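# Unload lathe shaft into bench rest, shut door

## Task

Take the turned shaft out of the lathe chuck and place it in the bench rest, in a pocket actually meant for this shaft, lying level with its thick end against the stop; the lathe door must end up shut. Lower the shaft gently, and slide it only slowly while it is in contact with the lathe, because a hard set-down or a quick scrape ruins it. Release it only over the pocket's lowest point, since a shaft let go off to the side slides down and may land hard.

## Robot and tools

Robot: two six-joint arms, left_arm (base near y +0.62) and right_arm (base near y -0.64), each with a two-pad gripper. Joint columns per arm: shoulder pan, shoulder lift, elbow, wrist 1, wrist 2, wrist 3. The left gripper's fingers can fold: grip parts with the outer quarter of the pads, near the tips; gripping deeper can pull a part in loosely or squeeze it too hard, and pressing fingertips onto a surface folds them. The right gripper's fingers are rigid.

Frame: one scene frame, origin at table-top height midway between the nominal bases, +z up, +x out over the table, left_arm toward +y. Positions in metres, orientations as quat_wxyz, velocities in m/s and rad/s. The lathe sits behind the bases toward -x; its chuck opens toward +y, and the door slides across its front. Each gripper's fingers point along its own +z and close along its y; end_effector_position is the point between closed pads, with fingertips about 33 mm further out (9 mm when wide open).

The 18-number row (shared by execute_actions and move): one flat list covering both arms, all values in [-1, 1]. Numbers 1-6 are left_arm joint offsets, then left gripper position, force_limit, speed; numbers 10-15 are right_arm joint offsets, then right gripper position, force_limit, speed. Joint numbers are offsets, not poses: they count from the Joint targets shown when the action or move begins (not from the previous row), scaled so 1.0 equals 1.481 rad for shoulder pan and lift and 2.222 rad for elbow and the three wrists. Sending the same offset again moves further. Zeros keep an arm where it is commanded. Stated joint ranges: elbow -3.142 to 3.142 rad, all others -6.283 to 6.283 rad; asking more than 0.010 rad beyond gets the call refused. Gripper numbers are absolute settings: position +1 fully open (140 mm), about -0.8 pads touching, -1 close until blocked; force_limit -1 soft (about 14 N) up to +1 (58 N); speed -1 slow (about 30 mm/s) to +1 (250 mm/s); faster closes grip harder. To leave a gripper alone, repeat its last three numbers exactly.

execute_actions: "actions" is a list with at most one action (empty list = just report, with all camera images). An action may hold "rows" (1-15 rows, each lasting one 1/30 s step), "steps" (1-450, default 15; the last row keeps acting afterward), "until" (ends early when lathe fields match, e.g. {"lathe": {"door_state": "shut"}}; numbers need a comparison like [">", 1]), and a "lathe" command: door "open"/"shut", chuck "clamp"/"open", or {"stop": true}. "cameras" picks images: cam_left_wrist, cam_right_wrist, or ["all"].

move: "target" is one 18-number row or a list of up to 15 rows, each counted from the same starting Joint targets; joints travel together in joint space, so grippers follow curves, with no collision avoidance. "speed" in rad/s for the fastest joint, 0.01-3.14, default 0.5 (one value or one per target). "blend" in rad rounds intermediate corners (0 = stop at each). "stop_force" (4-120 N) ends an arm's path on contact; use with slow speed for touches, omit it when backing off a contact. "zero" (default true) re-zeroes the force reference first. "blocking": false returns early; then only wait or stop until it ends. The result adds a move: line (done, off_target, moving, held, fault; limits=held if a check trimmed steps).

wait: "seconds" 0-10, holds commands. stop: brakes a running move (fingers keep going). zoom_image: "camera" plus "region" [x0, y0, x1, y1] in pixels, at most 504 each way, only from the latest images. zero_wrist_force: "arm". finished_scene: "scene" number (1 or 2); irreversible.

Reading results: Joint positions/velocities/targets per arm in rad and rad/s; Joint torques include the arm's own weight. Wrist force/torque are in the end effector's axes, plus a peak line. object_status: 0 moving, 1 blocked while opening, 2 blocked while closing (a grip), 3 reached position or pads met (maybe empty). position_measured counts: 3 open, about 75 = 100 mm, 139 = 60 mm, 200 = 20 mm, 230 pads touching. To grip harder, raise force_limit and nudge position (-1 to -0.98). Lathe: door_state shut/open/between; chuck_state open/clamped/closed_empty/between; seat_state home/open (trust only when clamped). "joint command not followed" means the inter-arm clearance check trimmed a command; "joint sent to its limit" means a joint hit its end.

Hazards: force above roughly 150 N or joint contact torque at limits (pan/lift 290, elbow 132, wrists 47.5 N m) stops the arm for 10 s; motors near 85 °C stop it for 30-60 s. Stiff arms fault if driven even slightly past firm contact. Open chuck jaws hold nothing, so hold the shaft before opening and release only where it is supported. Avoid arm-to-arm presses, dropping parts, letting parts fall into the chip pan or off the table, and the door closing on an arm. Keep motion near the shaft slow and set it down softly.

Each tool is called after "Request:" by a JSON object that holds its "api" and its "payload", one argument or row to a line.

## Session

Request:
{"api": "execute_actions", "payload": {
  "actions": [
    {"lathe":{"door":"open"},"steps":1}
  ],
  "cameras": ["all"]
}}

Scene clock: 0.23 s.
left_arm: end_effector_position=(+0.6742, +0.2418, +0.3689) position_measured=3 object_status=3 end_effector_quat_wxyz=(+0.196, +0.798, -0.559, +0.111) | right_arm: end_effector_position=(+0.5975, -0.1703, +0.2746) position_measured=3 object_status=3 end_effector_quat_wxyz=(-0.093, +0.952, +0.259, +0.134)
Joint positions: left_arm=[-0.63 -1.525 2.062 -2.351 -1.958 -2.596] | right_arm=[0.371 -1.5 2.215 -2.577 -1.419 -3.265]
Joint torques (N m): left_arm=[-2.58 -52.14 -45.78 -5.22 -1.29 -0.16] | right_arm=[0.88 -46.7 -40.68 -5.51 1.06 0.38]
Motor temperatures (°C): left_arm=[29 32 36 37 43 41] | right_arm=[29 35 31 34 41 31]
Wrist force (N): left_arm=[-0.1 0.3 -0.1] | right_arm=[0.5 0.0 0.0]
Wrist torque (N m): left_arm=[0.07 0.02 0.00] | right_arm=[0.00 -0.12 -0.01]
Wrist force, peak (N): left_arm=[-0.6 0.7 -0.1] | right_arm=[0.6 -0.7 -0.2]
Joint targets: left_arm=[-0.630 -1.525 2.062 -2.351 -1.958 -2.596] | right_arm=[0.371 -1.500 2.215 -2.577 -1.419 -3.265]
Tool commands: left_gripper/position=+1.0 left_gripper/force_limit=+1.0 left_gripper/speed=+1.0 right_gripper/position=+1.0 right_gripper/force_limit=+1.0 right_gripper/speed=+1.0
lathe: door_state=between chuck_state=clamped seat_state=home
camera_calibration:
cam_left_wrist: T_world_to_cam=[[-0.935366, -0.30087, 0.185925, 0.649878], [-0.315192, 0.947587, -0.0522772, 0.0045669], [-0.160451, -0.1075, -0.981172, 0.67885], [0, 0, 0, 1]] pos_world=[0.718235, 0.264178, 0.54548]
cam_right_wrist: T_world_to_cam=[[0.499133, -0.859543, -0.109778, -0.401806], [-0.863068, -0.504442, 0.0255458, 0.427118], [-0.0773346, 0.0819955, -0.993628, 0.516897], [0, 0, 0, 1]] pos_world=[0.60916, -0.172297, 0.458582]

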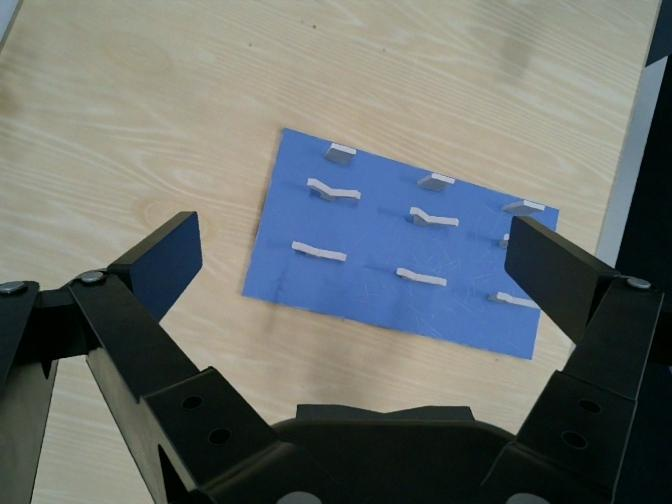

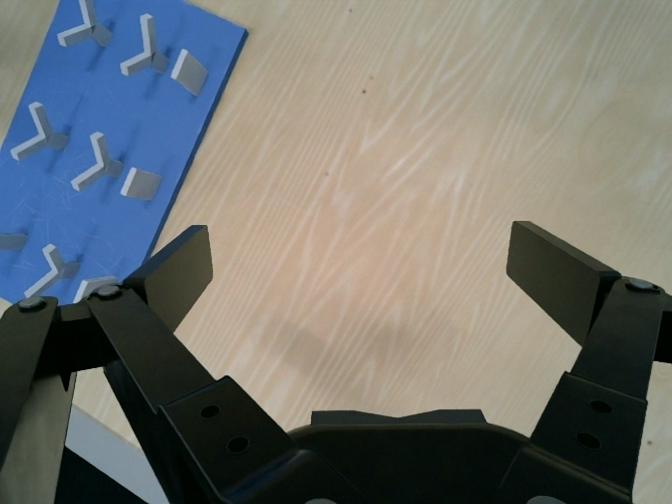

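Request:
{"api": "zoom_image", "payload": {
  "camera": "cam_left_wrist",
  "region": [240, 120, 400, 280]
}}

Request:
{"api": "zoom_image", "payload": {
  "camera": "cam_left_wrist",
  "region": [380, 150, 560, 330]
}}

Request:
{"api": "zoom_image", "payload": {
  "camera": "cam_right_wrist",
  "region": [0, 0, 260, 300]
}}

Scaled by 3.150 from the camera's 672x504 image, which has a finer 960x720 frame.

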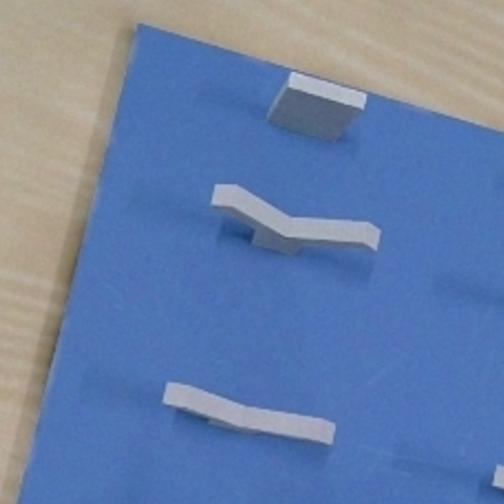

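Scaled by 2.800 from the camera's 672x504 image, which has a finer 960x720 frame.

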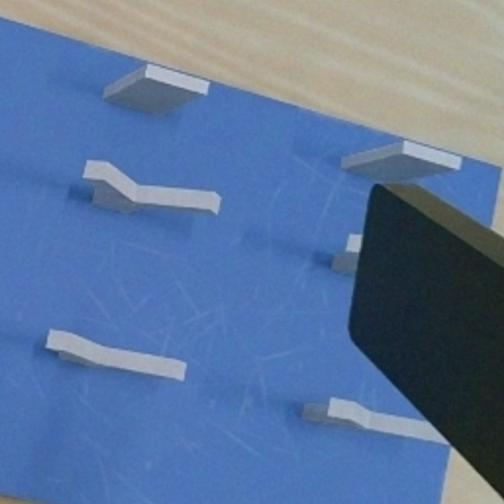

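Scaled by 1.680 from the camera's 672x504 image, which has a finer 960x720 frame.

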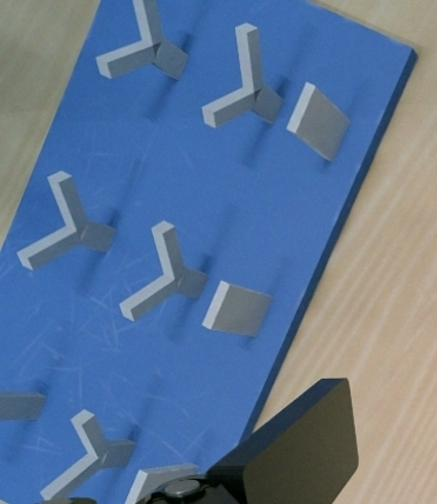

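Request:
{"api": "move", "payload": {
  "target": [-0.008,-0.02,0.0927,-0.0736,0.0257,-0.63,1,1,1,0.732,0.2782,-0.1377,0.7903,0.5936,-0.6512,1,1,1],
  "speed": 0.9,
  "cameras": ["cam_right_wrist"]
}}

Request:
{"api": "zoom_image", "payload": {
  "camera": "cam_right_wrist",
  "region": [260, 100, 480, 280]
}}

Scene clock: 4.30 s.
left_arm: end_effector_position=(+0.6171, +0.2965, +0.2787) position_measured=3 object_status=3 end_effector_quat_wxyz=(+0.197, +0.976, +0.086, -0.027) | right_arm: end_effector_position=(-0.3999, +0.0502, +0.3306) position_measured=3 object_status=3 end_effector_quat_wxyz=(+0.500, -0.500, -0.500, +0.500)
Joint positions: left_arm=[-0.642 -1.555 2.268 -2.515 -1.901 -3.995] | right_arm=[1.455 -1.088 1.909 -0.821 -0.1 -4.712]
Joint torques (N m): left_arm=[-4.62 -43.53 -49.03 -1.89 -1.97 -1.3] | right_arm=[12.69 -84.14 -21.26 3.64 2.49 -1.2]
Wrist force (N): left_arm=[-1.6 1.6 -0.7] | right_arm=[0.9 -1.1 3.3]
Wrist torque (N m): left_arm=[0.38 0.30 -0.07] | right_arm=[-0.33 -0.85 -0.43]
Wrist force, peak (N): left_arm=[-1.8 1.8 -1.0] | right_arm=[0.9 0.2 7.6]
Joint targets: left_arm=[-0.642 -1.555 2.268 -2.515 -1.901 -3.996] | right_arm=[1.455 -1.088 1.909 -0.821 -0.100 -4.712]
lathe: door_state=open chuck_state=clamped seat_state=home
move: done
camera_calibration:
cam_right_wrist: T_world_to_cam=[[0.0055285, -0.0223821, -0.999734, 0.346526], [0.3267, -0.944849, 0.02296, 0.174937], [-0.945112, -0.32674, 0.00208865, -0.178415], [0, 0, 0, 1]] pos_world=[-0.22769, 0.114749, 0.34279]
Images, in order (width x height): cam_right_wrist 672x504.

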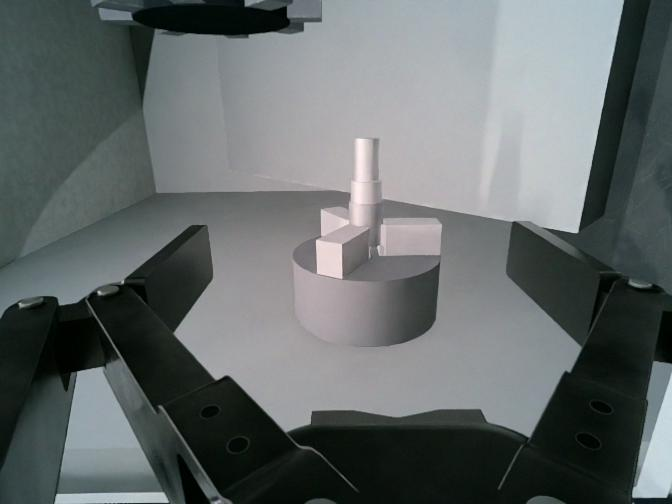

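Scaled by 2.291 from the camera's 672x504 image, which has a finer 960x720 frame.

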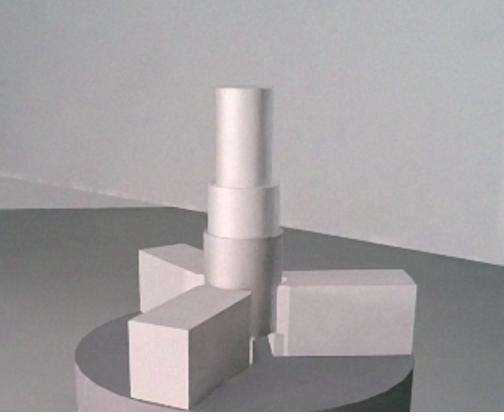

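Request:
{"api": "move", "payload": {
  "target": [-0.0081,-0.0196,0.0927,-0.0734,0.0257,-0.63,1,1,1,0.28883,0.0835,-0.06627,0.01061,0.19266,0,1,1,1],
  "speed": 0.5,
  "cameras": ["all"]
}}

Request:
{"api": "zoom_image", "payload": {
  "camera": "cam_right_wrist",
  "region": [240, 60, 500, 320]
}}

Request:
{"api": "zoom_image", "payload": {
  "camera": "cam_left_wrist",
  "region": [260, 230, 400, 370]
}}

Request:
{"api": "zoom_image", "payload": {
  "camera": "cam_left_wrist",
  "region": [380, 230, 520, 370]
}}

Request:
{"api": "zoom_image", "payload": {
  "camera": "cam_left_wrist",
  "region": [150, 210, 290, 350]
}}

Scene clock: 8.63 s.
left_arm: end_effector_position=(+0.5505, +0.3612, +0.2002) position_measured=3 object_status=3 end_effector_quat_wxyz=(+0.122, +0.696, +0.697, -0.122) | right_arm: end_effector_position=(-0.6999, +0.0149, +0.3005) position_measured=3 object_status=3 end_effector_quat_wxyz=(+0.500, -0.500, -0.500, +0.500)
Joint positions: left_arm=[-0.654 -1.584 2.474 -2.678 -1.843 -5.395] | right_arm=[1.883 -0.964 1.761 -0.797 0.328 -4.712]
Joint torques (N m): left_arm=[-5.16 -34.02 -42.93 -2.09 -2.07 -1.75] | right_arm=[5.56 -101.24 -23.85 -1.38 -1.02 -1.36]
Wrist force (N): left_arm=[-2.1 0.9 -0.9] | right_arm=[1.6 -1.2 3.1]
Wrist torque (N m): left_arm=[0.32 0.44 -0.31] | right_arm=[-0.36 -1.00 -0.40]
Wrist force, peak (N): left_arm=[-1.3 2.3 -1.5] | right_arm=[0.4 -1.2 4.9]
Joint targets: left_arm=[-0.654 -1.584 2.474 -2.678 -1.843 -5.395] | right_arm=[1.883 -0.964 1.761 -0.798 0.328 -4.712]
lathe: door_state=open chuck_state=clamped seat_state=home
move: done
camera_calibration:
cam_left_wrist: T_world_to_cam=[[0.999997, 0.00148874, -0.00176754, -0.53559], [0.00228055, -0.759397, 0.650624, 0.144715], [-0.000373654, -0.650626, -0.759398, 0.570071], [0, 0, 0, 1]] pos_world=[0.535472, 0.481597, 0.33781]
cam_right_wrist: T_world_to_cam=[[0.00549352, -0.0226058, -0.999729, 0.317397], [0.326403, -0.944947, 0.0231607, 0.239976], [-0.945215, -0.326442, 0.00218751, -0.473561], [0, 0, 0, 1]] pos_world=[-0.527689, 0.0793494, 0.312789]

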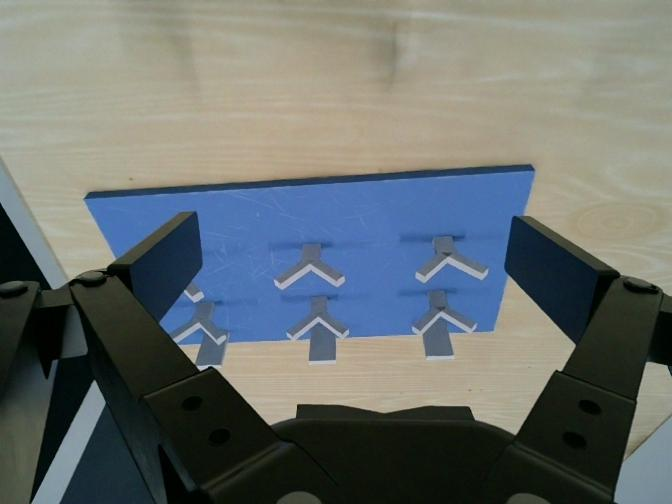

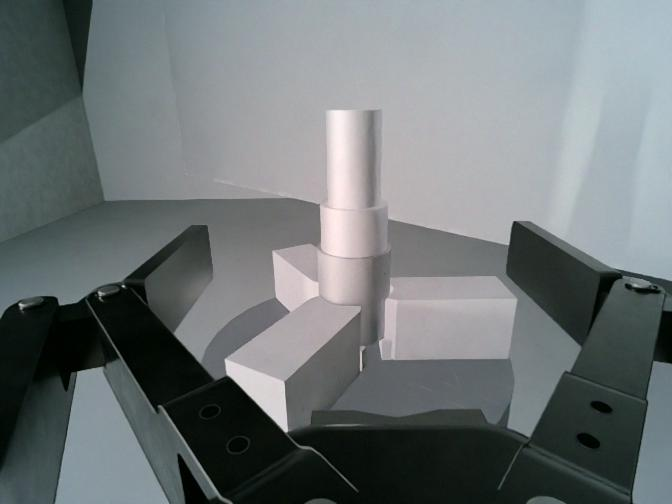

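Scaled by 1.938 from the camera's 672x504 image, which has a finer 960x720 frame.

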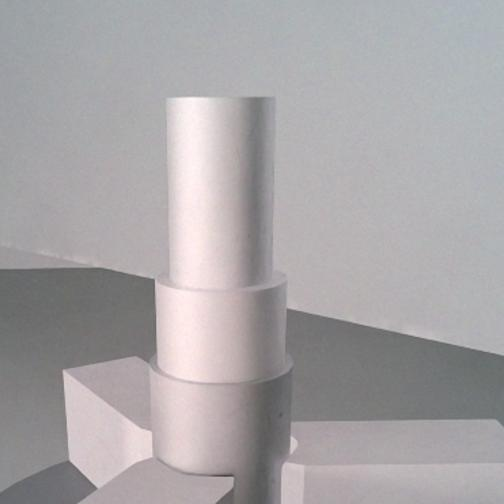

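Scaled by 3.600 from the camera's 672x504 image, which has a finer 960x720 frame.

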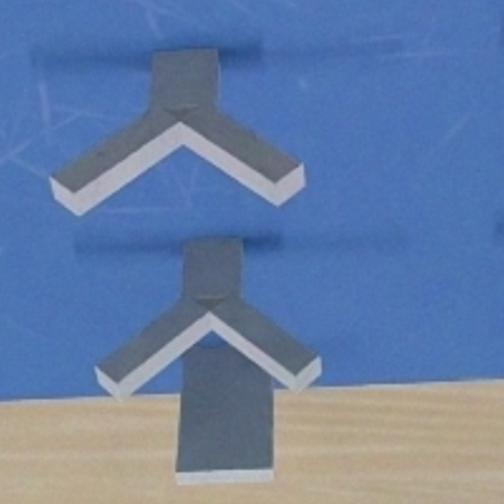

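Scaled by 3.600 from the camera's 672x504 image, which has a finer 960x720 frame.

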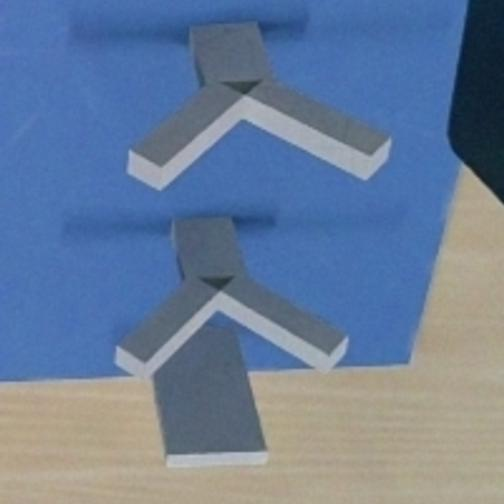

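Scaled by 3.600 from the camera's 672x504 image, which has a finer 960x720 frame.

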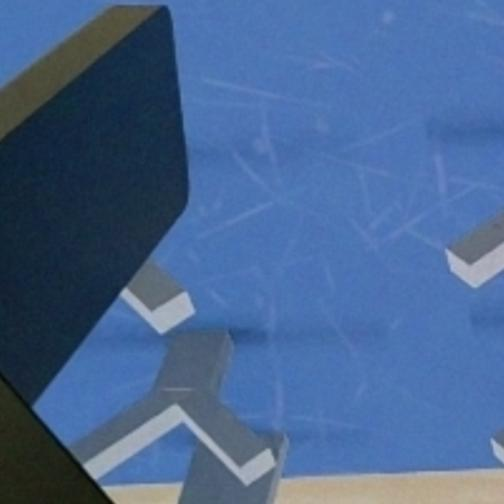

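Request:
{"api": "move", "payload": {
  "target": [0,0,0,0,0,0,1,1,1,0.06328,0.03482,-0.0436,0.0204,0.04215,0,1,1,1],
  "speed": 0.08,
  "stop_force": 20,
  "cameras": ["cam_right_wrist"]
}}

Request:
{"api": "zoom_image", "payload": {
  "camera": "cam_right_wrist",
  "region": [200, 80, 520, 340]
}}

Scene clock: 12.23 s.
left_arm: end_effector_position=(+0.5505, +0.3612, +0.2002) position_measured=3 object_status=3 end_effector_quat_wxyz=(+0.122, +0.696, +0.697, -0.122) | right_arm: end_effector_position=(-0.7771, +0.0137, +0.3004) position_measured=3 object_status=3 end_effector_quat_wxyz=(+0.500, -0.500, -0.500, +0.500)
Joint positions: left_arm=[-0.654 -1.584 2.474 -2.678 -1.843 -5.395] | right_arm=[1.976 -0.912 1.665 -0.752 0.422 -4.712]
Joint torques (N m): left_arm=[2.53 -18.18 -43.15 -2.02 -2.64 -1.89] | right_arm=[-10.27 -107.66 -25.45 -4.71 -2.18 -1.29]
Wrist force (N): left_arm=[-1.9 0.6 -0.8] | right_arm=[1.3 -1.2 3.3]
Wrist torque (N m): left_arm=[0.25 0.39 -0.29] | right_arm=[-0.36 -0.88 -0.42]
Wrist force, peak (N): left_arm=[-2.8 0.9 -0.9] | right_arm=[1.6 -0.8 4.4]
Joint targets: left_arm=[-0.654 -1.584 2.474 -2.678 -1.843 -5.395] | right_arm=[1.976 -0.912 1.665 -0.752 0.422 -4.712]
lathe: door_state=open chuck_state=clamped seat_state=home
move: done
camera_calibration:
cam_right_wrist: T_world_to_cam=[[0.00546243, -0.0225105, -0.999732, 0.317668], [0.326492, -0.944919, 0.0230603, 0.264093], [-0.945184, -0.326531, 0.00218796, -0.546803], [0, 0, 0, 1]] pos_world=[-0.604789, 0.0781493, 0.312689]
Images, in order (width x height): cam_right_wrist 672x504.

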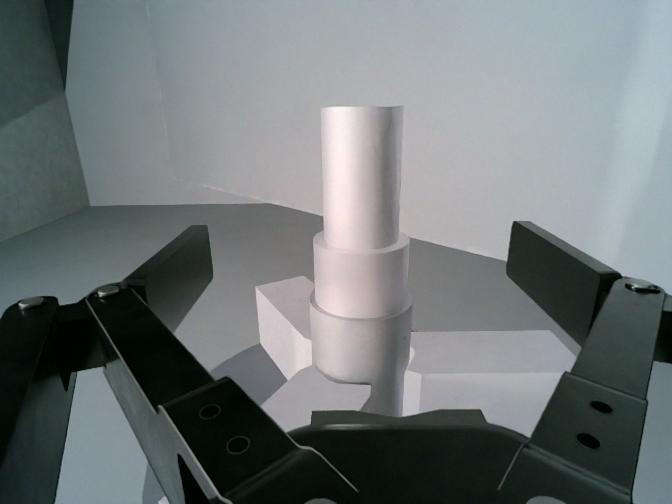

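Scaled by 1.575 from the camera's 672x504 image, which has a finer 960x720 frame.

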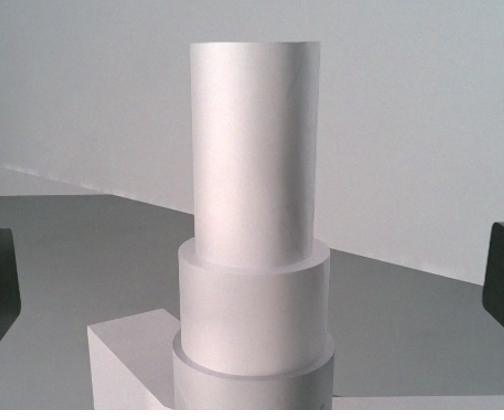

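Request:
{"api": "execute_actions", "payload": {
  "actions": [
    {"rows":[[0,0,0,0,0,0,1,1,1,0,0,0,0,0,0,-1,-1,-1]],"steps":140}
  ],
  "cameras": ["cam_right_wrist"]
}}

Scene clock: 17.47 s.
left_arm: end_effector_position=(+0.5505, +0.3612, +0.2002) position_measured=3 object_status=3 end_effector_quat_wxyz=(+0.122, +0.696, +0.697, -0.122) | right_arm: end_effector_position=(-0.7771, +0.0137, +0.3004) position_measured=167 object_status=2 end_effector_quat_wxyz=(+0.500, -0.500, -0.500, +0.500)
Joint positions: left_arm=[-0.654 -1.584 2.474 -2.678 -1.843 -5.395] | right_arm=[1.976 -0.912 1.665 -0.752 0.422 -4.712]
Joint torques (N m): left_arm=[1.91 -18.54 -42.49 -2.07 -2.77 -1.69] | right_arm=[1.41 -107.3 -47.21 -4.6 -2.35 -1.33]
Wrist force (N): left_arm=[-2.1 0.6 -1.0] | right_arm=[4.8 5.3 3.5]
Wrist torque (N m): left_arm=[0.25 0.43 -0.28] | right_arm=[-0.38 -0.96 -0.54]
Wrist force, peak (N): left_arm=[-2.7 0.7 -1.3] | right_arm=[4.9 5.8 3.7]
Joint targets: left_arm=[-0.654 -1.584 2.474 -2.678 -1.843 -5.395] | right_arm=[1.976 -0.912 1.665 -0.752 0.422 -4.712]
lathe: door_state=open chuck_state=clamped seat_state=home
camera_calibration:
cam_right_wrist: T_world_to_cam=[[0.00546243, -0.0225105, -0.999732, 0.317668], [0.326492, -0.944919, 0.0230603, 0.264093], [-0.945184, -0.326531, 0.00218796, -0.546803], [0, 0, 0, 1]] pos_world=[-0.604789, 0.0781493, 0.312689]
Images, in order (width x height): cam_right_wrist 672x504.

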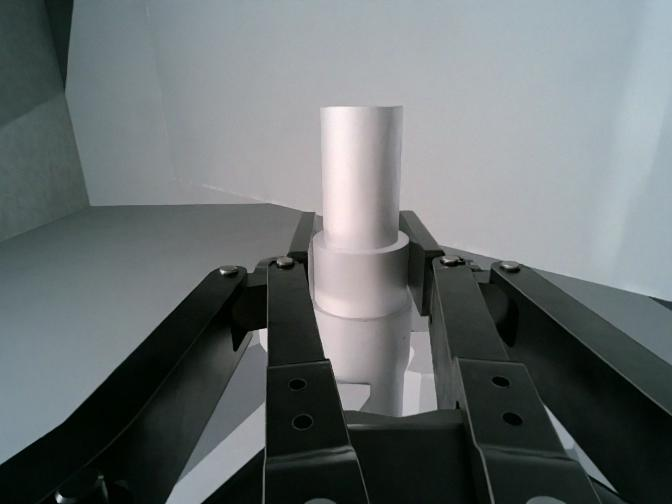

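Request:
{"api": "execute_actions", "payload": {
  "actions": [
    {"rows":[[0,0,0,0,0,0,1,1,1,0,0,0,0,0,0,-0.98,0.5,-1]],"steps":40}
  ]
}}

Request:
{"api": "execute_actions", "payload": {
  "actions": [
    {"lathe":{"chuck":"open"},"steps":90,"until":{"lathe":{"chuck_state":"open"}}}
  ]
}}

Scene clock: 19.23 s.
left_arm: end_effector_position=(+0.5505, +0.3612, +0.2002) position_measured=3 object_status=3 end_effector_quat_wxyz=(+0.122, +0.696, +0.697, -0.122) | right_arm: end_effector_position=(-0.7771, +0.0137, +0.3004) position_measured=169 object_status=2 end_effector_quat_wxyz=(+0.500, -0.500, -0.500, +0.500)
Joint positions: left_arm=[-0.654 -1.584 2.474 -2.678 -1.843 -5.395] | right_arm=[1.976 -0.912 1.665 -0.752 0.422 -4.712]
Joint torques (N m): left_arm=[2.17 -17.64 -43.26 -2.04 -2.55 -1.82] | right_arm=[5.87 -106.9 -47.62 -4.38 0.88 -1.25]
Wrist force (N): left_arm=[-2.5 0.4 -1.0] | right_arm=[-0.5 2.5 -7.7]
Wrist torque (N m): left_arm=[0.21 0.51 -0.28] | right_arm=[-0.20 -0.93 -0.56]
Wrist force, peak (N): left_arm=[-2.5 1.0 -1.4] | right_arm=[-0.3 2.8 -7.9]
Joint targets: left_arm=[-0.654 -1.584 2.474 -2.678 -1.843 -5.395] | right_arm=[1.976 -0.912 1.665 -0.752 0.422 -4.712]
lathe: door_state=open chuck_state=clamped seat_state=home

Scene clock: 20.10 s.
left_arm: end_effector_position=(+0.5505, +0.3612, +0.2002) position_measured=3 object_status=3 end_effector_quat_wxyz=(+0.122, +0.696, +0.697, -0.122) | right_arm: end_effector_position=(-0.7771, +0.0137, +0.3004) position_measured=169 object_status=2 end_effector_quat_wxyz=(+0.500, -0.500, -0.500, +0.500)
Joint positions: left_arm=[-0.654 -1.584 2.474 -2.678 -1.843 -5.395] | right_arm=[1.976 -0.912 1.665 -0.752 0.422 -4.712]
Joint torques (N m): left_arm=[2.5 -17.31 -42.88 -2.15 -2.73 -1.72] | right_arm=[5.44 -106.55 -46.81 -4.07 2.81 -1.08]
Wrist force (N): left_arm=[-2.4 1.1 -1.1] | right_arm=[1.5 3.9 2.7]
Wrist torque (N m): left_arm=[0.36 0.49 -0.28] | right_arm=[-0.41 -0.94 -0.54]
Wrist force, peak (N): left_arm=[-2.7 0.9 -0.9] | right_arm=[0.2 2.8 -7.3]
Joint targets: left_arm=[-0.654 -1.584 2.474 -2.678 -1.843 -5.395] | right_arm=[1.976 -0.912 1.665 -0.752 0.422 -4.712]
Tool commands: left_gripper/position=+1.0 left_gripper/force_limit=+1.0 left_gripper/speed=+1.0 right_gripper/position=-0.98 right_gripper/force_limit=+0.5 right_gripper/speed=-1.0
lathe: door_state=open chuck_state=open seat_state=home

Request:
{"api": "move", "payload": {
  "target": [
    [0,0,0,0,0,0,1,1,1,-0.01191,0.02375,-0.03015,0.01432,-0.00794,0,-0.98,0.5,-1],
    [0,0,0,0,0,0,1,1,1,-0.02275,0.04854,-0.06183,0.02948,-0.01519,0,-0.98,0.5,-1]
  ],
  "speed": [0.016,0.022],
  "blend": 0.003,
  "stop_force": 15
}}

Scene clock: 29.27 s.
left_arm: end_effector_position=(+0.5505, +0.3612, +0.2002) position_measured=3 object_status=3 end_effector_quat_wxyz=(+0.122, +0.696, +0.697, -0.122) | right_arm: end_effector_position=(-0.7770, +0.0838, +0.3004) position_measured=169 object_status=2 end_effector_quat_wxyz=(+0.500, -0.500, -0.500, +0.500)
Joint positions: left_arm=[-0.654 -1.584 2.474 -2.678 -1.843 -5.395] | right_arm=[1.943 -0.84 1.527 -0.687 0.388 -4.712]
Joint torques (N m): left_arm=[1.78 -17.97 -42.52 -2.46 -2.43 -1.6] | right_arm=[6.72 -118.5 -30.52 -4.79 3.06 -0.98]
Wrist force (N): left_arm=[-2.2 1.1 -1.4] | right_arm=[1.7 4.0 2.9]
Wrist torque (N m): left_arm=[0.37 0.46 -0.28] | right_arm=[-0.40 -0.98 -0.52]
Wrist force, peak (N): left_arm=[-2.8 0.9 -1.3] | right_arm=[1.7 4.6 3.1]
Joint targets: left_arm=[-0.654 -1.584 2.474 -2.678 -1.843 -5.395] | right_arm=[1.943 -0.840 1.527 -0.687 0.388 -4.712]
lathe: door_state=open chuck_state=open seat_state=open
move: done

Request:
{"api": "move", "payload": {
  "target": [
    [-0.0594,-0.0685,0.0439,-0.009,0.0078,-0.0405,1,1,1,-0.0113,0.0292,-0.0477,0.0283,-0.0074,0,-0.98,0.5,-1],
    [-0.0594,-0.0685,0.0439,-0.009,0.0078,-0.0405,1,1,1,-0.4078,-0.1128,0.0761,-0.0009,-0.2714,0,-0.98,0.5,-1]
  ],
  "speed": [0.1,0.4],
  "blend": 0.02,
  "cameras": ["cam_left_wrist"]
}}

Request:
{"api": "zoom_image", "payload": {
  "camera": "cam_left_wrist",
  "region": [180, 210, 320, 380]
}}

Request:
{"api": "zoom_image", "payload": {
  "camera": "cam_left_wrist",
  "region": [300, 210, 440, 380]
}}

Scene clock: 33.17 s.
left_arm: end_effector_position=(+0.4904, +0.3601, +0.2007) position_measured=3 object_status=3 end_effector_quat_wxyz=(+0.123, +0.696, +0.697, -0.123) | right_arm: end_effector_position=(-0.2993, +0.1503, +0.3612) position_measured=169 object_status=2 end_effector_quat_wxyz=(+0.500, -0.500, -0.500, +0.500)
Joint positions: left_arm=[-0.742 -1.686 2.572 -2.698 -1.826 -5.485] | right_arm=[1.339 -1.008 1.696 -0.689 -0.215 -4.712]
Joint torques (N m): left_arm=[7.37 -8.76 -43.37 -2.89 -2.24 1.42] | right_arm=[-7.85 -77.24 -40.33 4.19 -1.55 -0.93]
Wrist force (N): left_arm=[-2.1 1.1 -1.0] | right_arm=[1.3 4.4 3.0]
Wrist torque (N m): left_arm=[0.37 0.44 -0.33] | right_arm=[-0.30 -0.90 -0.51]
Wrist force, peak (N): left_arm=[-2.2 2.1 -1.0] | right_arm=[-0.3 5.4 10.3]
Joint targets: left_arm=[-0.742 -1.686 2.572 -2.698 -1.826 -5.485] | right_arm=[1.339 -1.008 1.696 -0.689 -0.215 -4.712]
lathe: door_state=open chuck_state=open seat_state=open
move: done
camera_calibration:
cam_left_wrist: T_world_to_cam=[[0.999992, 0.0021783, -0.00342, -0.475453], [0.00388227, -0.75777, 0.65251, 0.141925], [-0.00117021, -0.652518, -0.757772, 0.570413], [0, 0, 0, 1]] pos_world=[0.475565, 0.480787, 0.33801]
Images, in order (width x height): cam_left_wrist 672x504.

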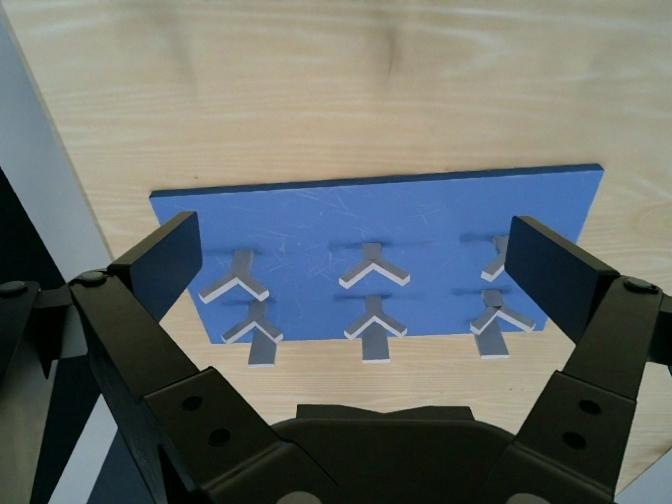

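Scaled by 2.965 from the camera's 672x504 image, which has a finer 960x720 frame.

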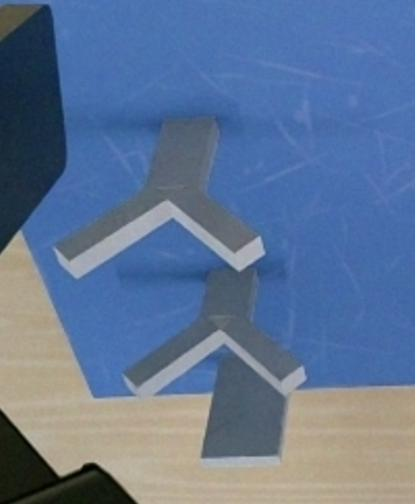

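Scaled by 2.965 from the camera's 672x504 image, which has a finer 960x720 frame.

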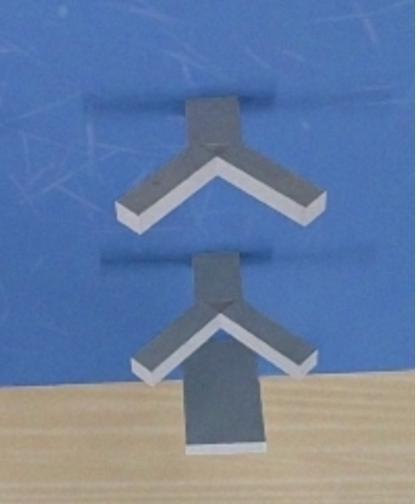

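Request:
{"api": "move", "payload": {
  "target": [0,0,0,0,0,0,1,1,1,-0.26536,-0.03601,0.03184,-0.71433,-0.61017,0.39352,-0.98,0.5,-1],
  "speed": 0.5,
  "cameras": ["all"]
}}

Request:
{"api": "zoom_image", "payload": {
  "camera": "cam_left_wrist",
  "region": [160, 210, 360, 410]
}}

Request:
{"api": "zoom_image", "payload": {
  "camera": "cam_right_wrist",
  "region": [240, 80, 480, 320]
}}

Scene clock: 38.03 s.
left_arm: end_effector_position=(+0.4904, +0.3601, +0.2007) position_measured=3 object_status=3 end_effector_quat_wxyz=(+0.123, +0.696, +0.697, -0.123) | right_arm: end_effector_position=(+0.3920, +0.1613, +0.1494) position_measured=169 object_status=2 end_effector_quat_wxyz=(+0.000, +0.676, +0.737, -0.001)
Joint positions: left_arm=[-0.742 -1.686 2.572 -2.698 -1.826 -5.485] | right_arm=[0.946 -1.061 1.767 -2.276 -1.571 -3.838]
Joint torques (N m): left_arm=[7.04 -7.86 -42.84 -2.67 -2.08 1.53] | right_arm=[-1.78 -74.38 -49.33 -8.31 -2.25 2.37]
Wrist force (N): left_arm=[-2.2 1.0 -0.9] | right_arm=[-0.3 0.3 4.4]
Wrist torque (N m): left_arm=[0.35 0.47 -0.33] | right_arm=[0.08 0.03 0.12]
Wrist force, peak (N): left_arm=[-2.4 1.1 -1.2] | right_arm=[1.4 4.0 5.0]
Joint targets: left_arm=[-0.742 -1.686 2.572 -2.698 -1.826 -5.485] | right_arm=[0.946 -1.061 1.767 -2.276 -1.571 -3.838]
lathe: door_state=open chuck_state=open seat_state=open
move: done
camera_calibration:
cam_left_wrist: T_world_to_cam=[[0.999992, 0.0021783, -0.00342, -0.475453], [0.00388227, -0.75777, 0.65251, 0.141925], [-0.00117021, -0.652518, -0.757772, 0.570413], [0, 0, 0, 1]] pos_world=[0.475565, 0.480787, 0.33801]
cam_right_wrist: T_world_to_cam=[[0.997909, 0.0644721, 0.00457108, -0.389579], [0.0594215, -0.942959, 0.327562, 0.0842668], [0.025429, -0.326606, -0.944819, 0.367723], [0, 0, 0, 1]] pos_world=[0.374406, 0.224678, 0.32161]

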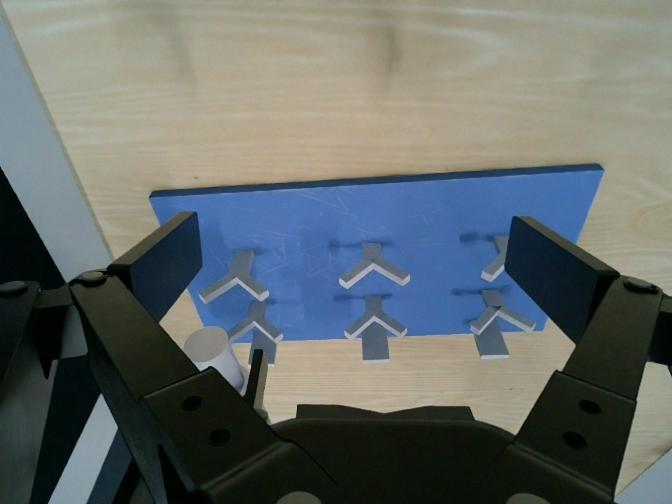

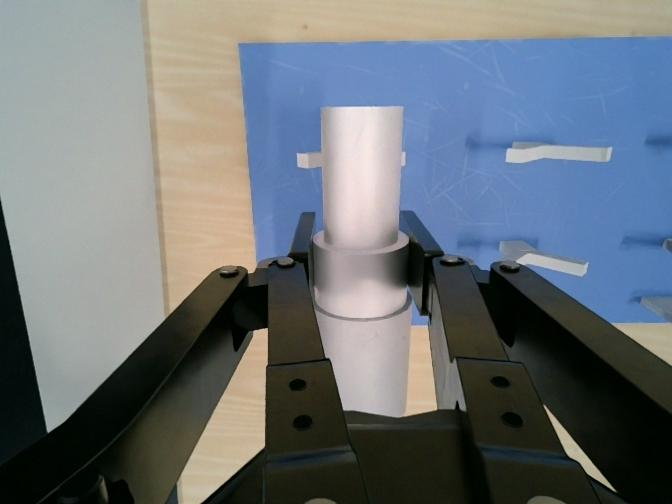

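Scaled by 2.520 from the camera's 672x504 image, which has a finer 960x720 frame.

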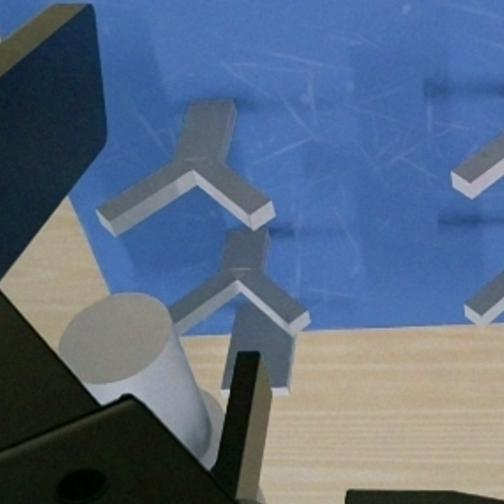

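Scaled by 2.100 from the camera's 672x504 image, which has a finer 960x720 frame.

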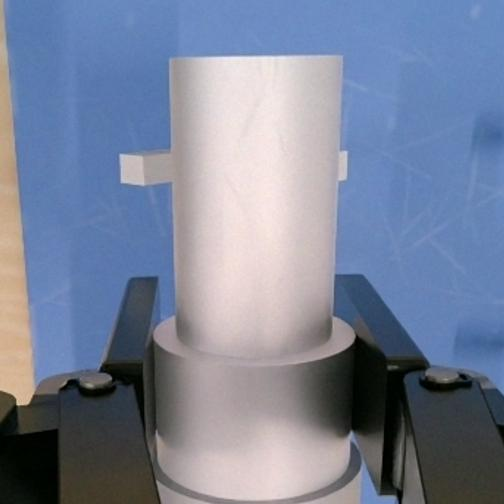

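Request:
{"api": "move", "payload": {
  "target": [0,0,0,0,0,0,1,1,1,0.00128,0.04007,0.00946,-0.03617,0,0.00086,-0.98,0.5,-1],
  "speed": 0.04,
  "stop_force": 8,
  "cameras": ["all"]
}}

Request:
{"api": "zoom_image", "payload": {
  "camera": "cam_left_wrist",
  "region": [160, 210, 360, 410]
}}

Request:
{"api": "zoom_image", "payload": {
  "camera": "cam_right_wrist",
  "region": [240, 80, 480, 320]
}}

Scene clock: 42.80 s.
left_arm: end_effector_position=(+0.4904, +0.3601, +0.2007) position_measured=3 object_status=3 end_effector_quat_wxyz=(+0.123, +0.696, +0.697, -0.123) | right_arm: end_effector_position=(+0.3907, +0.1621, +0.0970) position_measured=169 object_status=2 end_effector_quat_wxyz=(+0.000, +0.676, +0.737, +0.000)
Joint positions: left_arm=[-0.742 -1.686 2.572 -2.698 -1.826 -5.485] | right_arm=[0.947 -1.002 1.788 -2.356 -1.571 -3.836]
Joint torques (N m): left_arm=[7.94 -8.29 -43.3 -2.83 -2.24 1.61] | right_arm=[6.77 -107.17 -50.14 -2.39 -1.93 0.85]
Wrist force (N): left_arm=[-2.2 1.3 -1.0] | right_arm=[-0.7 0.4 4.6]
Wrist torque (N m): left_arm=[0.42 0.46 -0.33] | right_arm=[0.08 0.12 -0.07]
Wrist force, peak (N): left_arm=[-2.1 1.6 -1.1] | right_arm=[-0.5 0.3 5.5]
Joint targets: left_arm=[-0.742 -1.686 2.572 -2.698 -1.826 -5.485] | right_arm=[0.947 -1.002 1.788 -2.356 -1.571 -3.836]
lathe: door_state=open chuck_state=open seat_state=open
move: done
camera_calibration:
cam_left_wrist: T_world_to_cam=[[0.999992, 0.0021783, -0.00342, -0.475453], [0.00388227, -0.75777, 0.65251, 0.141925], [-0.00117021, -0.652518, -0.757772, 0.570413], [0, 0, 0, 1]] pos_world=[0.475565, 0.480787, 0.33801]
cam_right_wrist: T_world_to_cam=[[0.997919, 0.064292, 0.00495908, -0.388061], [0.0591265, -0.943003, 0.327489, 0.102409], [0.0257313, -0.326514, -0.944842, 0.318384], [0, 0, 0, 1]] pos_world=[0.373006, 0.225478, 0.269209]

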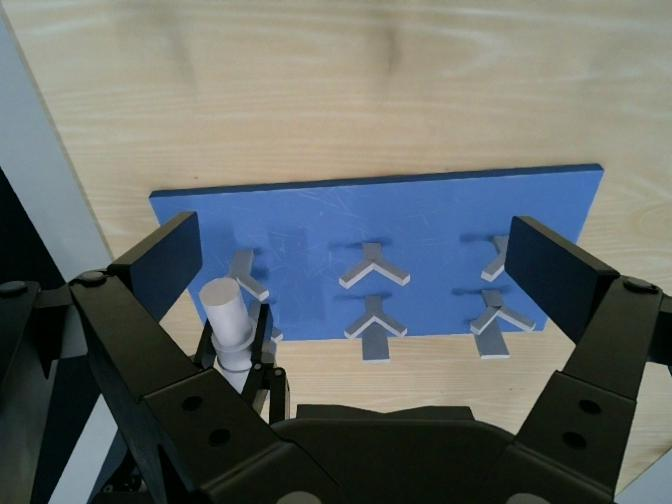

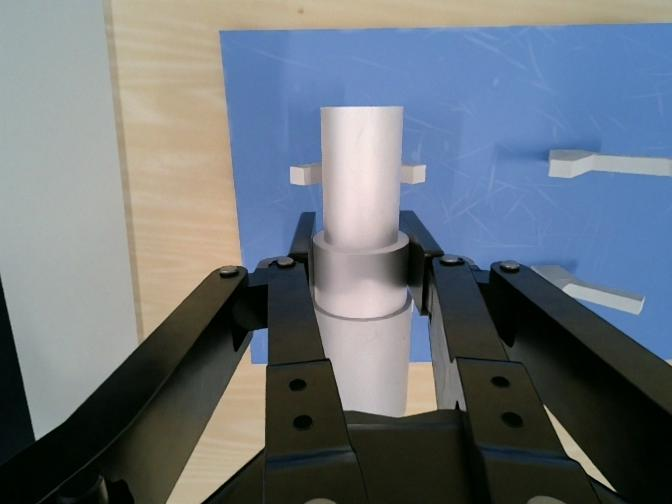

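Scaled by 2.520 from the camera's 672x504 image, which has a finer 960x720 frame.

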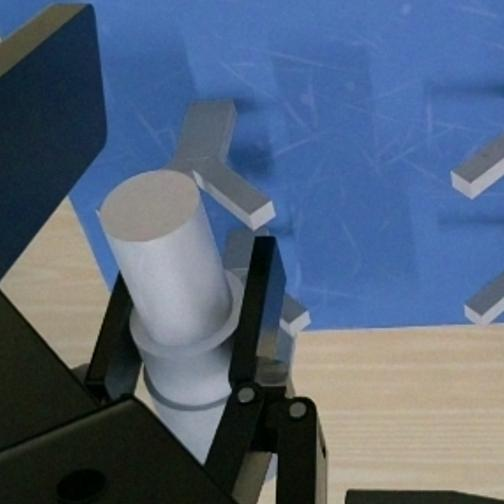

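Scaled by 2.100 from the camera's 672x504 image, which has a finer 960x720 frame.

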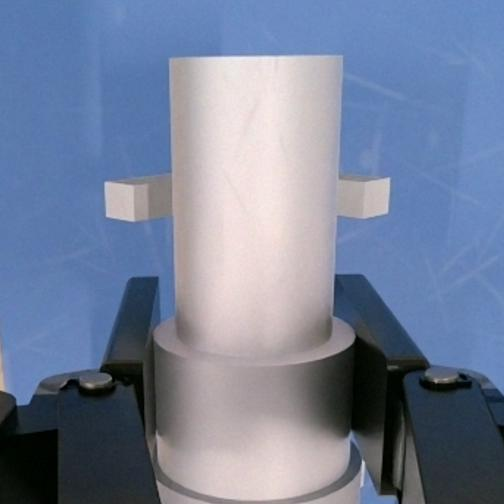

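Request:
{"api": "move", "payload": {
  "target": [0,0,0,0,0,0,1,1,1,0.0002,0.01135,0.00187,-0.00944,0,0.0001,-0.98,0.5,-1],
  "speed": 0.02,
  "stop_force": 5
}}

Request:
{"api": "move", "payload": {
  "target": [0,0,0,0,0,0.09,1,1,1,0,0.00973,0.00161,-0.00809,0,0,-0.98,0.5,-1],
  "speed": 0.05,
  "stop_force": 5,
  "cameras": ["cam_right_wrist"]
}}

Scene clock: 45.53 s.
left_arm: end_effector_position=(+0.4904, +0.3601, +0.2007) position_measured=3 object_status=3 end_effector_quat_wxyz=(+0.123, +0.696, +0.697, -0.123) | right_arm: end_effector_position=(+0.3905, +0.1622, +0.0830) position_measured=169 object_status=2 end_effector_quat_wxyz=(+0.000, +0.676, +0.737, +0.000)
Joint positions: left_arm=[-0.742 -1.686 2.572 -2.698 -1.826 -5.485] | right_arm=[0.948 -0.985 1.792 -2.377 -1.571 -3.835]
Joint torques (N m): left_arm=[7.46 -8.11 -42.89 -2.89 -2.14 1.44] | right_arm=[10.7 -107.62 -45.99 -2.15 -1.69 1.83]
Wrist force (N): left_arm=[-2.0 0.9 -1.0] | right_arm=[-0.9 0.2 4.3]
Wrist torque (N m): left_arm=[0.34 0.42 -0.32] | right_arm=[0.05 0.17 -0.06]
Wrist force, peak (N): left_arm=[-2.2 1.3 -1.1] | right_arm=[-0.2 0.6 5.5]
Joint targets: left_arm=[-0.742 -1.686 2.572 -2.698 -1.826 -5.485] | right_arm=[0.948 -0.985 1.792 -2.377 -1.571 -3.835]
lathe: door_state=open chuck_state=open seat_state=open
move: done

Scene clock: 50.23 s.
left_arm: end_effector_position=(+0.4904, +0.3601, +0.2007) position_measured=3 object_status=3 end_effector_quat_wxyz=(+0.134, +0.762, +0.624, -0.110) | right_arm: end_effector_position=(+0.3905, +0.1622, +0.0766) position_measured=169 object_status=2 end_effector_quat_wxyz=(+0.000, +0.676, +0.737, +0.000)
Joint positions: left_arm=[-0.742 -1.686 2.572 -2.698 -1.826 -5.285] | right_arm=[0.948 -0.977 1.794 -2.387 -1.571 -3.835]
Joint torques (N m): left_arm=[7.35 -8.63 -42.82 -2.99 -1.96 -1.9] | right_arm=[7.97 -104.27 -41.73 -2.82 -1.41 1.37]
Wrist force (N): left_arm=[-2.1 1.5 -1.0] | right_arm=[1.0 -2.0 -0.9]
Wrist torque (N m): left_arm=[0.46 0.43 -0.24] | right_arm=[-0.02 -0.15 0.01]
Wrist force, peak (N): left_arm=[-2.4 1.7 -0.8] | right_arm=[-0.8 0.4 4.9]
Joint targets: left_arm=[-0.742 -1.686 2.572 -2.698 -1.826 -5.285] | right_arm=[0.948 -0.977 1.794 -2.387 -1.571 -3.835]
lathe: door_state=open chuck_state=open seat_state=open
move: contact (right_arm)
camera_calibration:
cam_right_wrist: T_world_to_cam=[[0.99791, 0.064419, 0.00501996, -0.387807], [0.0592265, -0.942995, 0.327495, 0.109155], [0.0258307, -0.326513, -0.94484, 0.299109], [0, 0, 0, 1]] pos_world=[0.372805, 0.225577, 0.248809]
Images, in order (width x height): cam_right_wrist 672x504.

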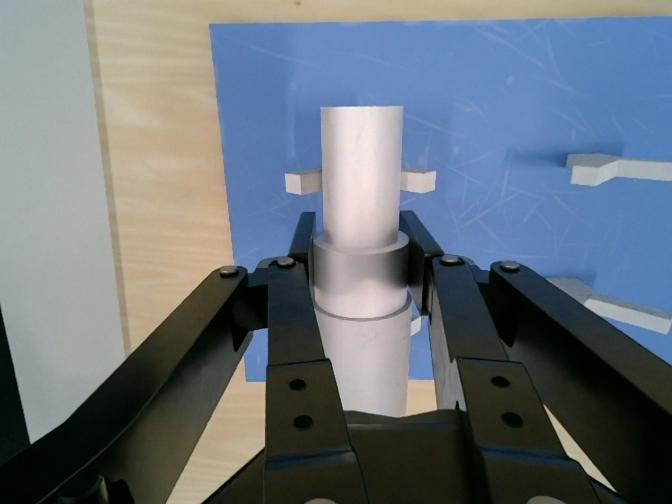

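Request:
{"api": "execute_actions", "payload": {
  "actions": [
    {"rows":[[0,0,0,0,0,0,1,1,1,0.00045,-0.00129,0.00011,0.00075,0,0.0003,-0.98,0.5,-1]],"steps":15}
  ]
}}

Request:
{"api": "move", "payload": {
  "target": [0,0,0,0,0,-0.09,1,1,1,-0.00819,-0.01111,0.01382,-0.00642,0,-0.00546,-0.98,0.5,-1],
  "speed": 0.03,
  "stop_force": 5
}}

Scene clock: 51.73 s.
left_arm: end_effector_position=(+0.4904, +0.3601, +0.2007) position_measured=3 object_status=3 end_effector_quat_wxyz=(+0.134, +0.762, +0.624, -0.110) | right_arm: end_effector_position=(+0.3898, +0.1622, +0.0779) position_measured=169 object_status=2 end_effector_quat_wxyz=(+0.000, +0.676, +0.737, +0.000)
Joint positions: left_arm=[-0.742 -1.686 2.572 -2.698 -1.826 -5.285] | right_arm=[0.948 -0.979 1.794 -2.385 -1.571 -3.835]
Joint torques (N m): left_arm=[7.7 -8.8 -43.07 -2.81 -2.03 -1.81] | right_arm=[-2.19 -70.19 -29.45 -8.28 -1.38 -1.04]
Wrist force (N): left_arm=[-1.6 1.6 -1.0] | right_arm=[-0.6 0.5 4.7]
Wrist torque (N m): left_arm=[0.48 0.31 -0.24] | right_arm=[0.12 0.10 -0.06]
Wrist force, peak (N): left_arm=[-2.3 1.5 -1.4] | right_arm=[-0.7 0.5 4.8]
Joint targets: left_arm=[-0.742 -1.686 2.572 -2.698 -1.826 -5.285] | right_arm=[0.948 -0.979 1.794 -2.385 -1.571 -3.835]
lathe: door_state=open chuck_state=open seat_state=open

Scene clock: 59.00 s.
left_arm: end_effector_position=(+0.4904, +0.3601, +0.2007) position_measured=3 object_status=3 end_effector_quat_wxyz=(+0.123, +0.696, +0.697, -0.123) | right_arm: end_effector_position=(+0.3908, +0.1514, +0.0779) position_measured=169 object_status=2 end_effector_quat_wxyz=(+0.000, +0.676, +0.737, +0.000)
Joint positions: left_arm=[-0.742 -1.686 2.572 -2.698 -1.826 -5.485] | right_arm=[0.94 -0.99 1.815 -2.395 -1.571 -3.843]
Joint torques (N m): left_arm=[7.09 -7.48 -42.75 -2.96 -2.11 1.64] | right_arm=[5.5 -68.34 -45.26 -1.05 -1.35 1.74]
Wrist force (N): left_arm=[-1.8 1.4 -1.1] | right_arm=[5.5 0.0 4.2]
Wrist torque (N m): left_arm=[0.45 0.38 -0.23] | right_arm=[0.17 0.09 0.23]
Wrist force, peak (N): left_arm=[-2.2 1.7 -1.1] | right_arm=[6.2 0.2 4.3]
Joint targets: left_arm=[-0.742 -1.686 2.572 -2.698 -1.826 -5.485] | right_arm=[0.940 -0.990 1.815 -2.395 -1.571 -3.843]
lathe: door_state=open chuck_state=open seat_state=open
move: contact (right_arm)

Request:
{"api": "execute_actions", "payload": {
  "actions": [
    {"rows":[[0,0,0,0,0,0,1,1,1,0.00013,0.00017,-0.00022,0.0001,0,0.00009,-0.98,0.5,-1]],"steps":15}
  ]
}}

Request:
{"api": "move", "payload": {
  "target": [0,0,0,0,0,0.045,1,1,1,0,0.00324,0.00054,-0.0027,0,0,-0.98,0.5,-1],
  "speed": 0.045,
  "stop_force": 5
}}

Scene clock: 60.00 s.
left_arm: end_effector_position=(+0.4904, +0.3601, +0.2007) position_measured=3 object_status=3 end_effector_quat_wxyz=(+0.123, +0.696, +0.697, -0.123) | right_arm: end_effector_position=(+0.3908, +0.1517, +0.0779) position_measured=169 object_status=2 end_effector_quat_wxyz=(+0.000, +0.676, +0.737, +0.000)
Joint positions: left_arm=[-0.742 -1.686 2.572 -2.698 -1.826 -5.485] | right_arm=[0.94 -0.99 1.815 -2.395 -1.571 -3.843]
Joint torques (N m): left_arm=[6.55 -7.75 -43.37 -3.04 -2.07 1.58] | right_arm=[12.26 -82.69 -45.75 -6.8 -1.11 1.23]
Wrist force (N): left_arm=[-2.3 1.5 -1.0] | right_arm=[-0.5 0.4 4.5]
Wrist torque (N m): left_arm=[0.48 0.48 -0.23] | right_arm=[0.10 0.08 0.04]
Wrist force, peak (N): left_arm=[-1.9 1.5 -1.8] | right_arm=[5.5 -0.4 3.9]
Joint targets: left_arm=[-0.742 -1.686 2.572 -2.698 -1.826 -5.485] | right_arm=[0.940 -0.990 1.815 -2.395 -1.571 -3.843]
lathe: door_state=open chuck_state=open seat_state=open

Scene clock: 62.80 s.
left_arm: end_effector_position=(+0.4904, +0.3601, +0.2007) position_measured=3 object_status=3 end_effector_quat_wxyz=(+0.129, +0.730, +0.661, -0.117) | right_arm: end_effector_position=(+0.3908, +0.1517, +0.0770) position_measured=169 object_status=2 end_effector_quat_wxyz=(+0.000, +0.676, +0.737, +0.000)
Joint positions: left_arm=[-0.742 -1.686 2.572 -2.698 -1.826 -5.385] | right_arm=[0.94 -0.989 1.815 -2.396 -1.571 -3.843]
Joint torques (N m): left_arm=[6.02 -8.78 -42.51 -2.95 -2.08 -1.83] | right_arm=[12.87 -101.7 -40.25 -1.55 -1.29 0.39]
Wrist force (N): left_arm=[-2.0 1.2 -1.1] | right_arm=[0.3 1.3 -1.7]
Wrist torque (N m): left_arm=[0.39 0.42 -0.28] | right_arm=[0.17 -0.19 0.02]
Wrist force, peak (N): left_arm=[-2.1 1.8 -1.2] | right_arm=[-1.1 0.5 5.0]
Joint targets: left_arm=[-0.742 -1.686 2.572 -2.698 -1.826 -5.385] | right_arm=[0.940 -0.989 1.815 -2.396 -1.571 -3.843]
lathe: door_state=open chuck_state=open seat_state=open
move: contact (right_arm)

Request:
{"api": "move", "payload": {
  "target": [0,0,0,0,0,-0.045,1,1,1,0,0.00122,0.0002,-0.00101,0,0,-0.98,0.5,-1],
  "speed": 0.08,
  "stop_force": 12,
  "cameras": ["all"]
}}

Request:
{"api": "zoom_image", "payload": {
  "camera": "cam_right_wrist",
  "region": [240, 80, 480, 320]
}}

Request:
{"api": "zoom_image", "payload": {
  "camera": "cam_left_wrist",
  "region": [160, 210, 360, 410]
}}

Scene clock: 65.30 s.
left_arm: end_effector_position=(+0.4904, +0.3601, +0.2007) position_measured=3 object_status=3 end_effector_quat_wxyz=(+0.123, +0.696, +0.697, -0.123) | right_arm: end_effector_position=(+0.3909, +0.1518, +0.0766) position_measured=169 object_status=2 end_effector_quat_wxyz=(+0.000, +0.676, +0.737, +0.000)
Joint positions: left_arm=[-0.742 -1.686 2.572 -2.698 -1.826 -5.485] | right_arm=[0.94 -0.988 1.815 -2.397 -1.571 -3.843]
Joint torques (N m): left_arm=[6.55 -8.3 -42.6 -2.96 -2.01 0.33] | right_arm=[13.07 -89.11 -36.3 -1.53 1 0.54]
Wrist force (N): left_arm=[-2.0 1.3 -0.9] | right_arm=[-4.4 2.8 -15.7]
Wrist torque (N m): left_arm=[0.43 0.42 -0.37] | right_arm=[0.29 -0.24 -0.04]
Wrist force, peak (N): left_arm=[-2.4 1.3 -1.2] | right_arm=[-4.7 2.8 -16.2]
Joint targets: left_arm=[-0.742 -1.686 2.572 -2.698 -1.826 -5.485] | right_arm=[0.940 -0.988 1.815 -2.397 -1.571 -3.843]
lathe: door_state=open chuck_state=open seat_state=open
move: contact (right_arm)
camera_calibration:
cam_left_wrist: T_world_to_cam=[[0.999992, 0.00211322, -0.00349592, -0.475396], [0.00388249, -0.75777, 0.65251, 0.141925], [-0.00127021, -0.652518, -0.757772, 0.570461], [0, 0, 0, 1]] pos_world=[0.475565, 0.480787, 0.33801]
cam_right_wrist: T_world_to_cam=[[0.997909, 0.0644181, 0.00536402, -0.387514], [0.0591245, -0.943141, 0.327093, 0.0994044], [0.0261297, -0.326091, -0.944977, 0.295505], [0, 0, 0, 1]] pos_world=[0.373105, 0.215077, 0.24881]

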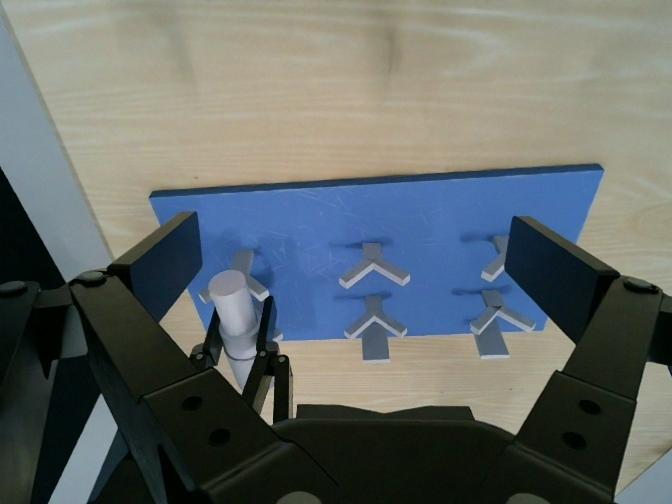

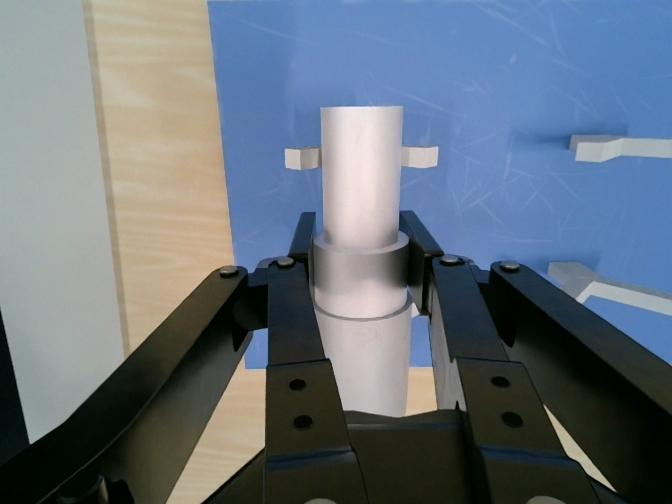

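Scaled by 2.100 from the camera's 672x504 image, which has a finer 960x720 frame.

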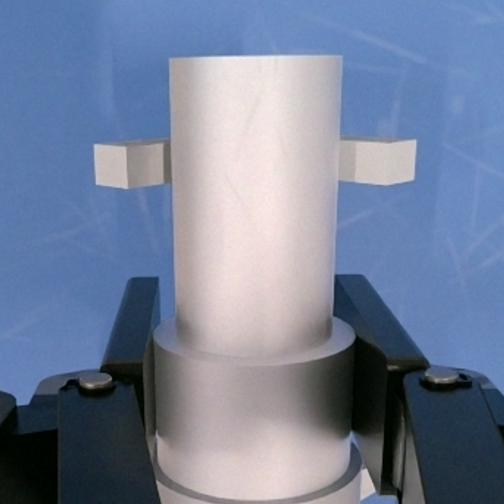

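Scaled by 2.520 from the camera's 672x504 image, which has a finer 960x720 frame.

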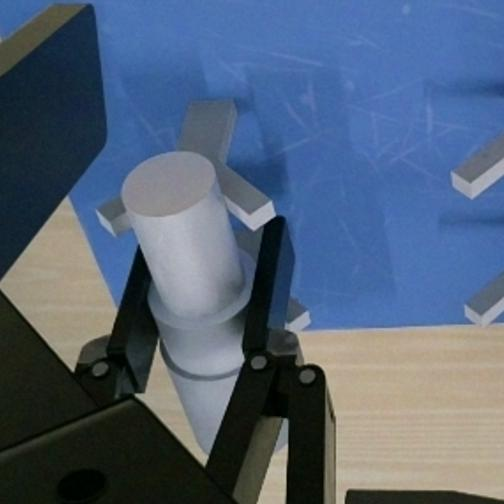

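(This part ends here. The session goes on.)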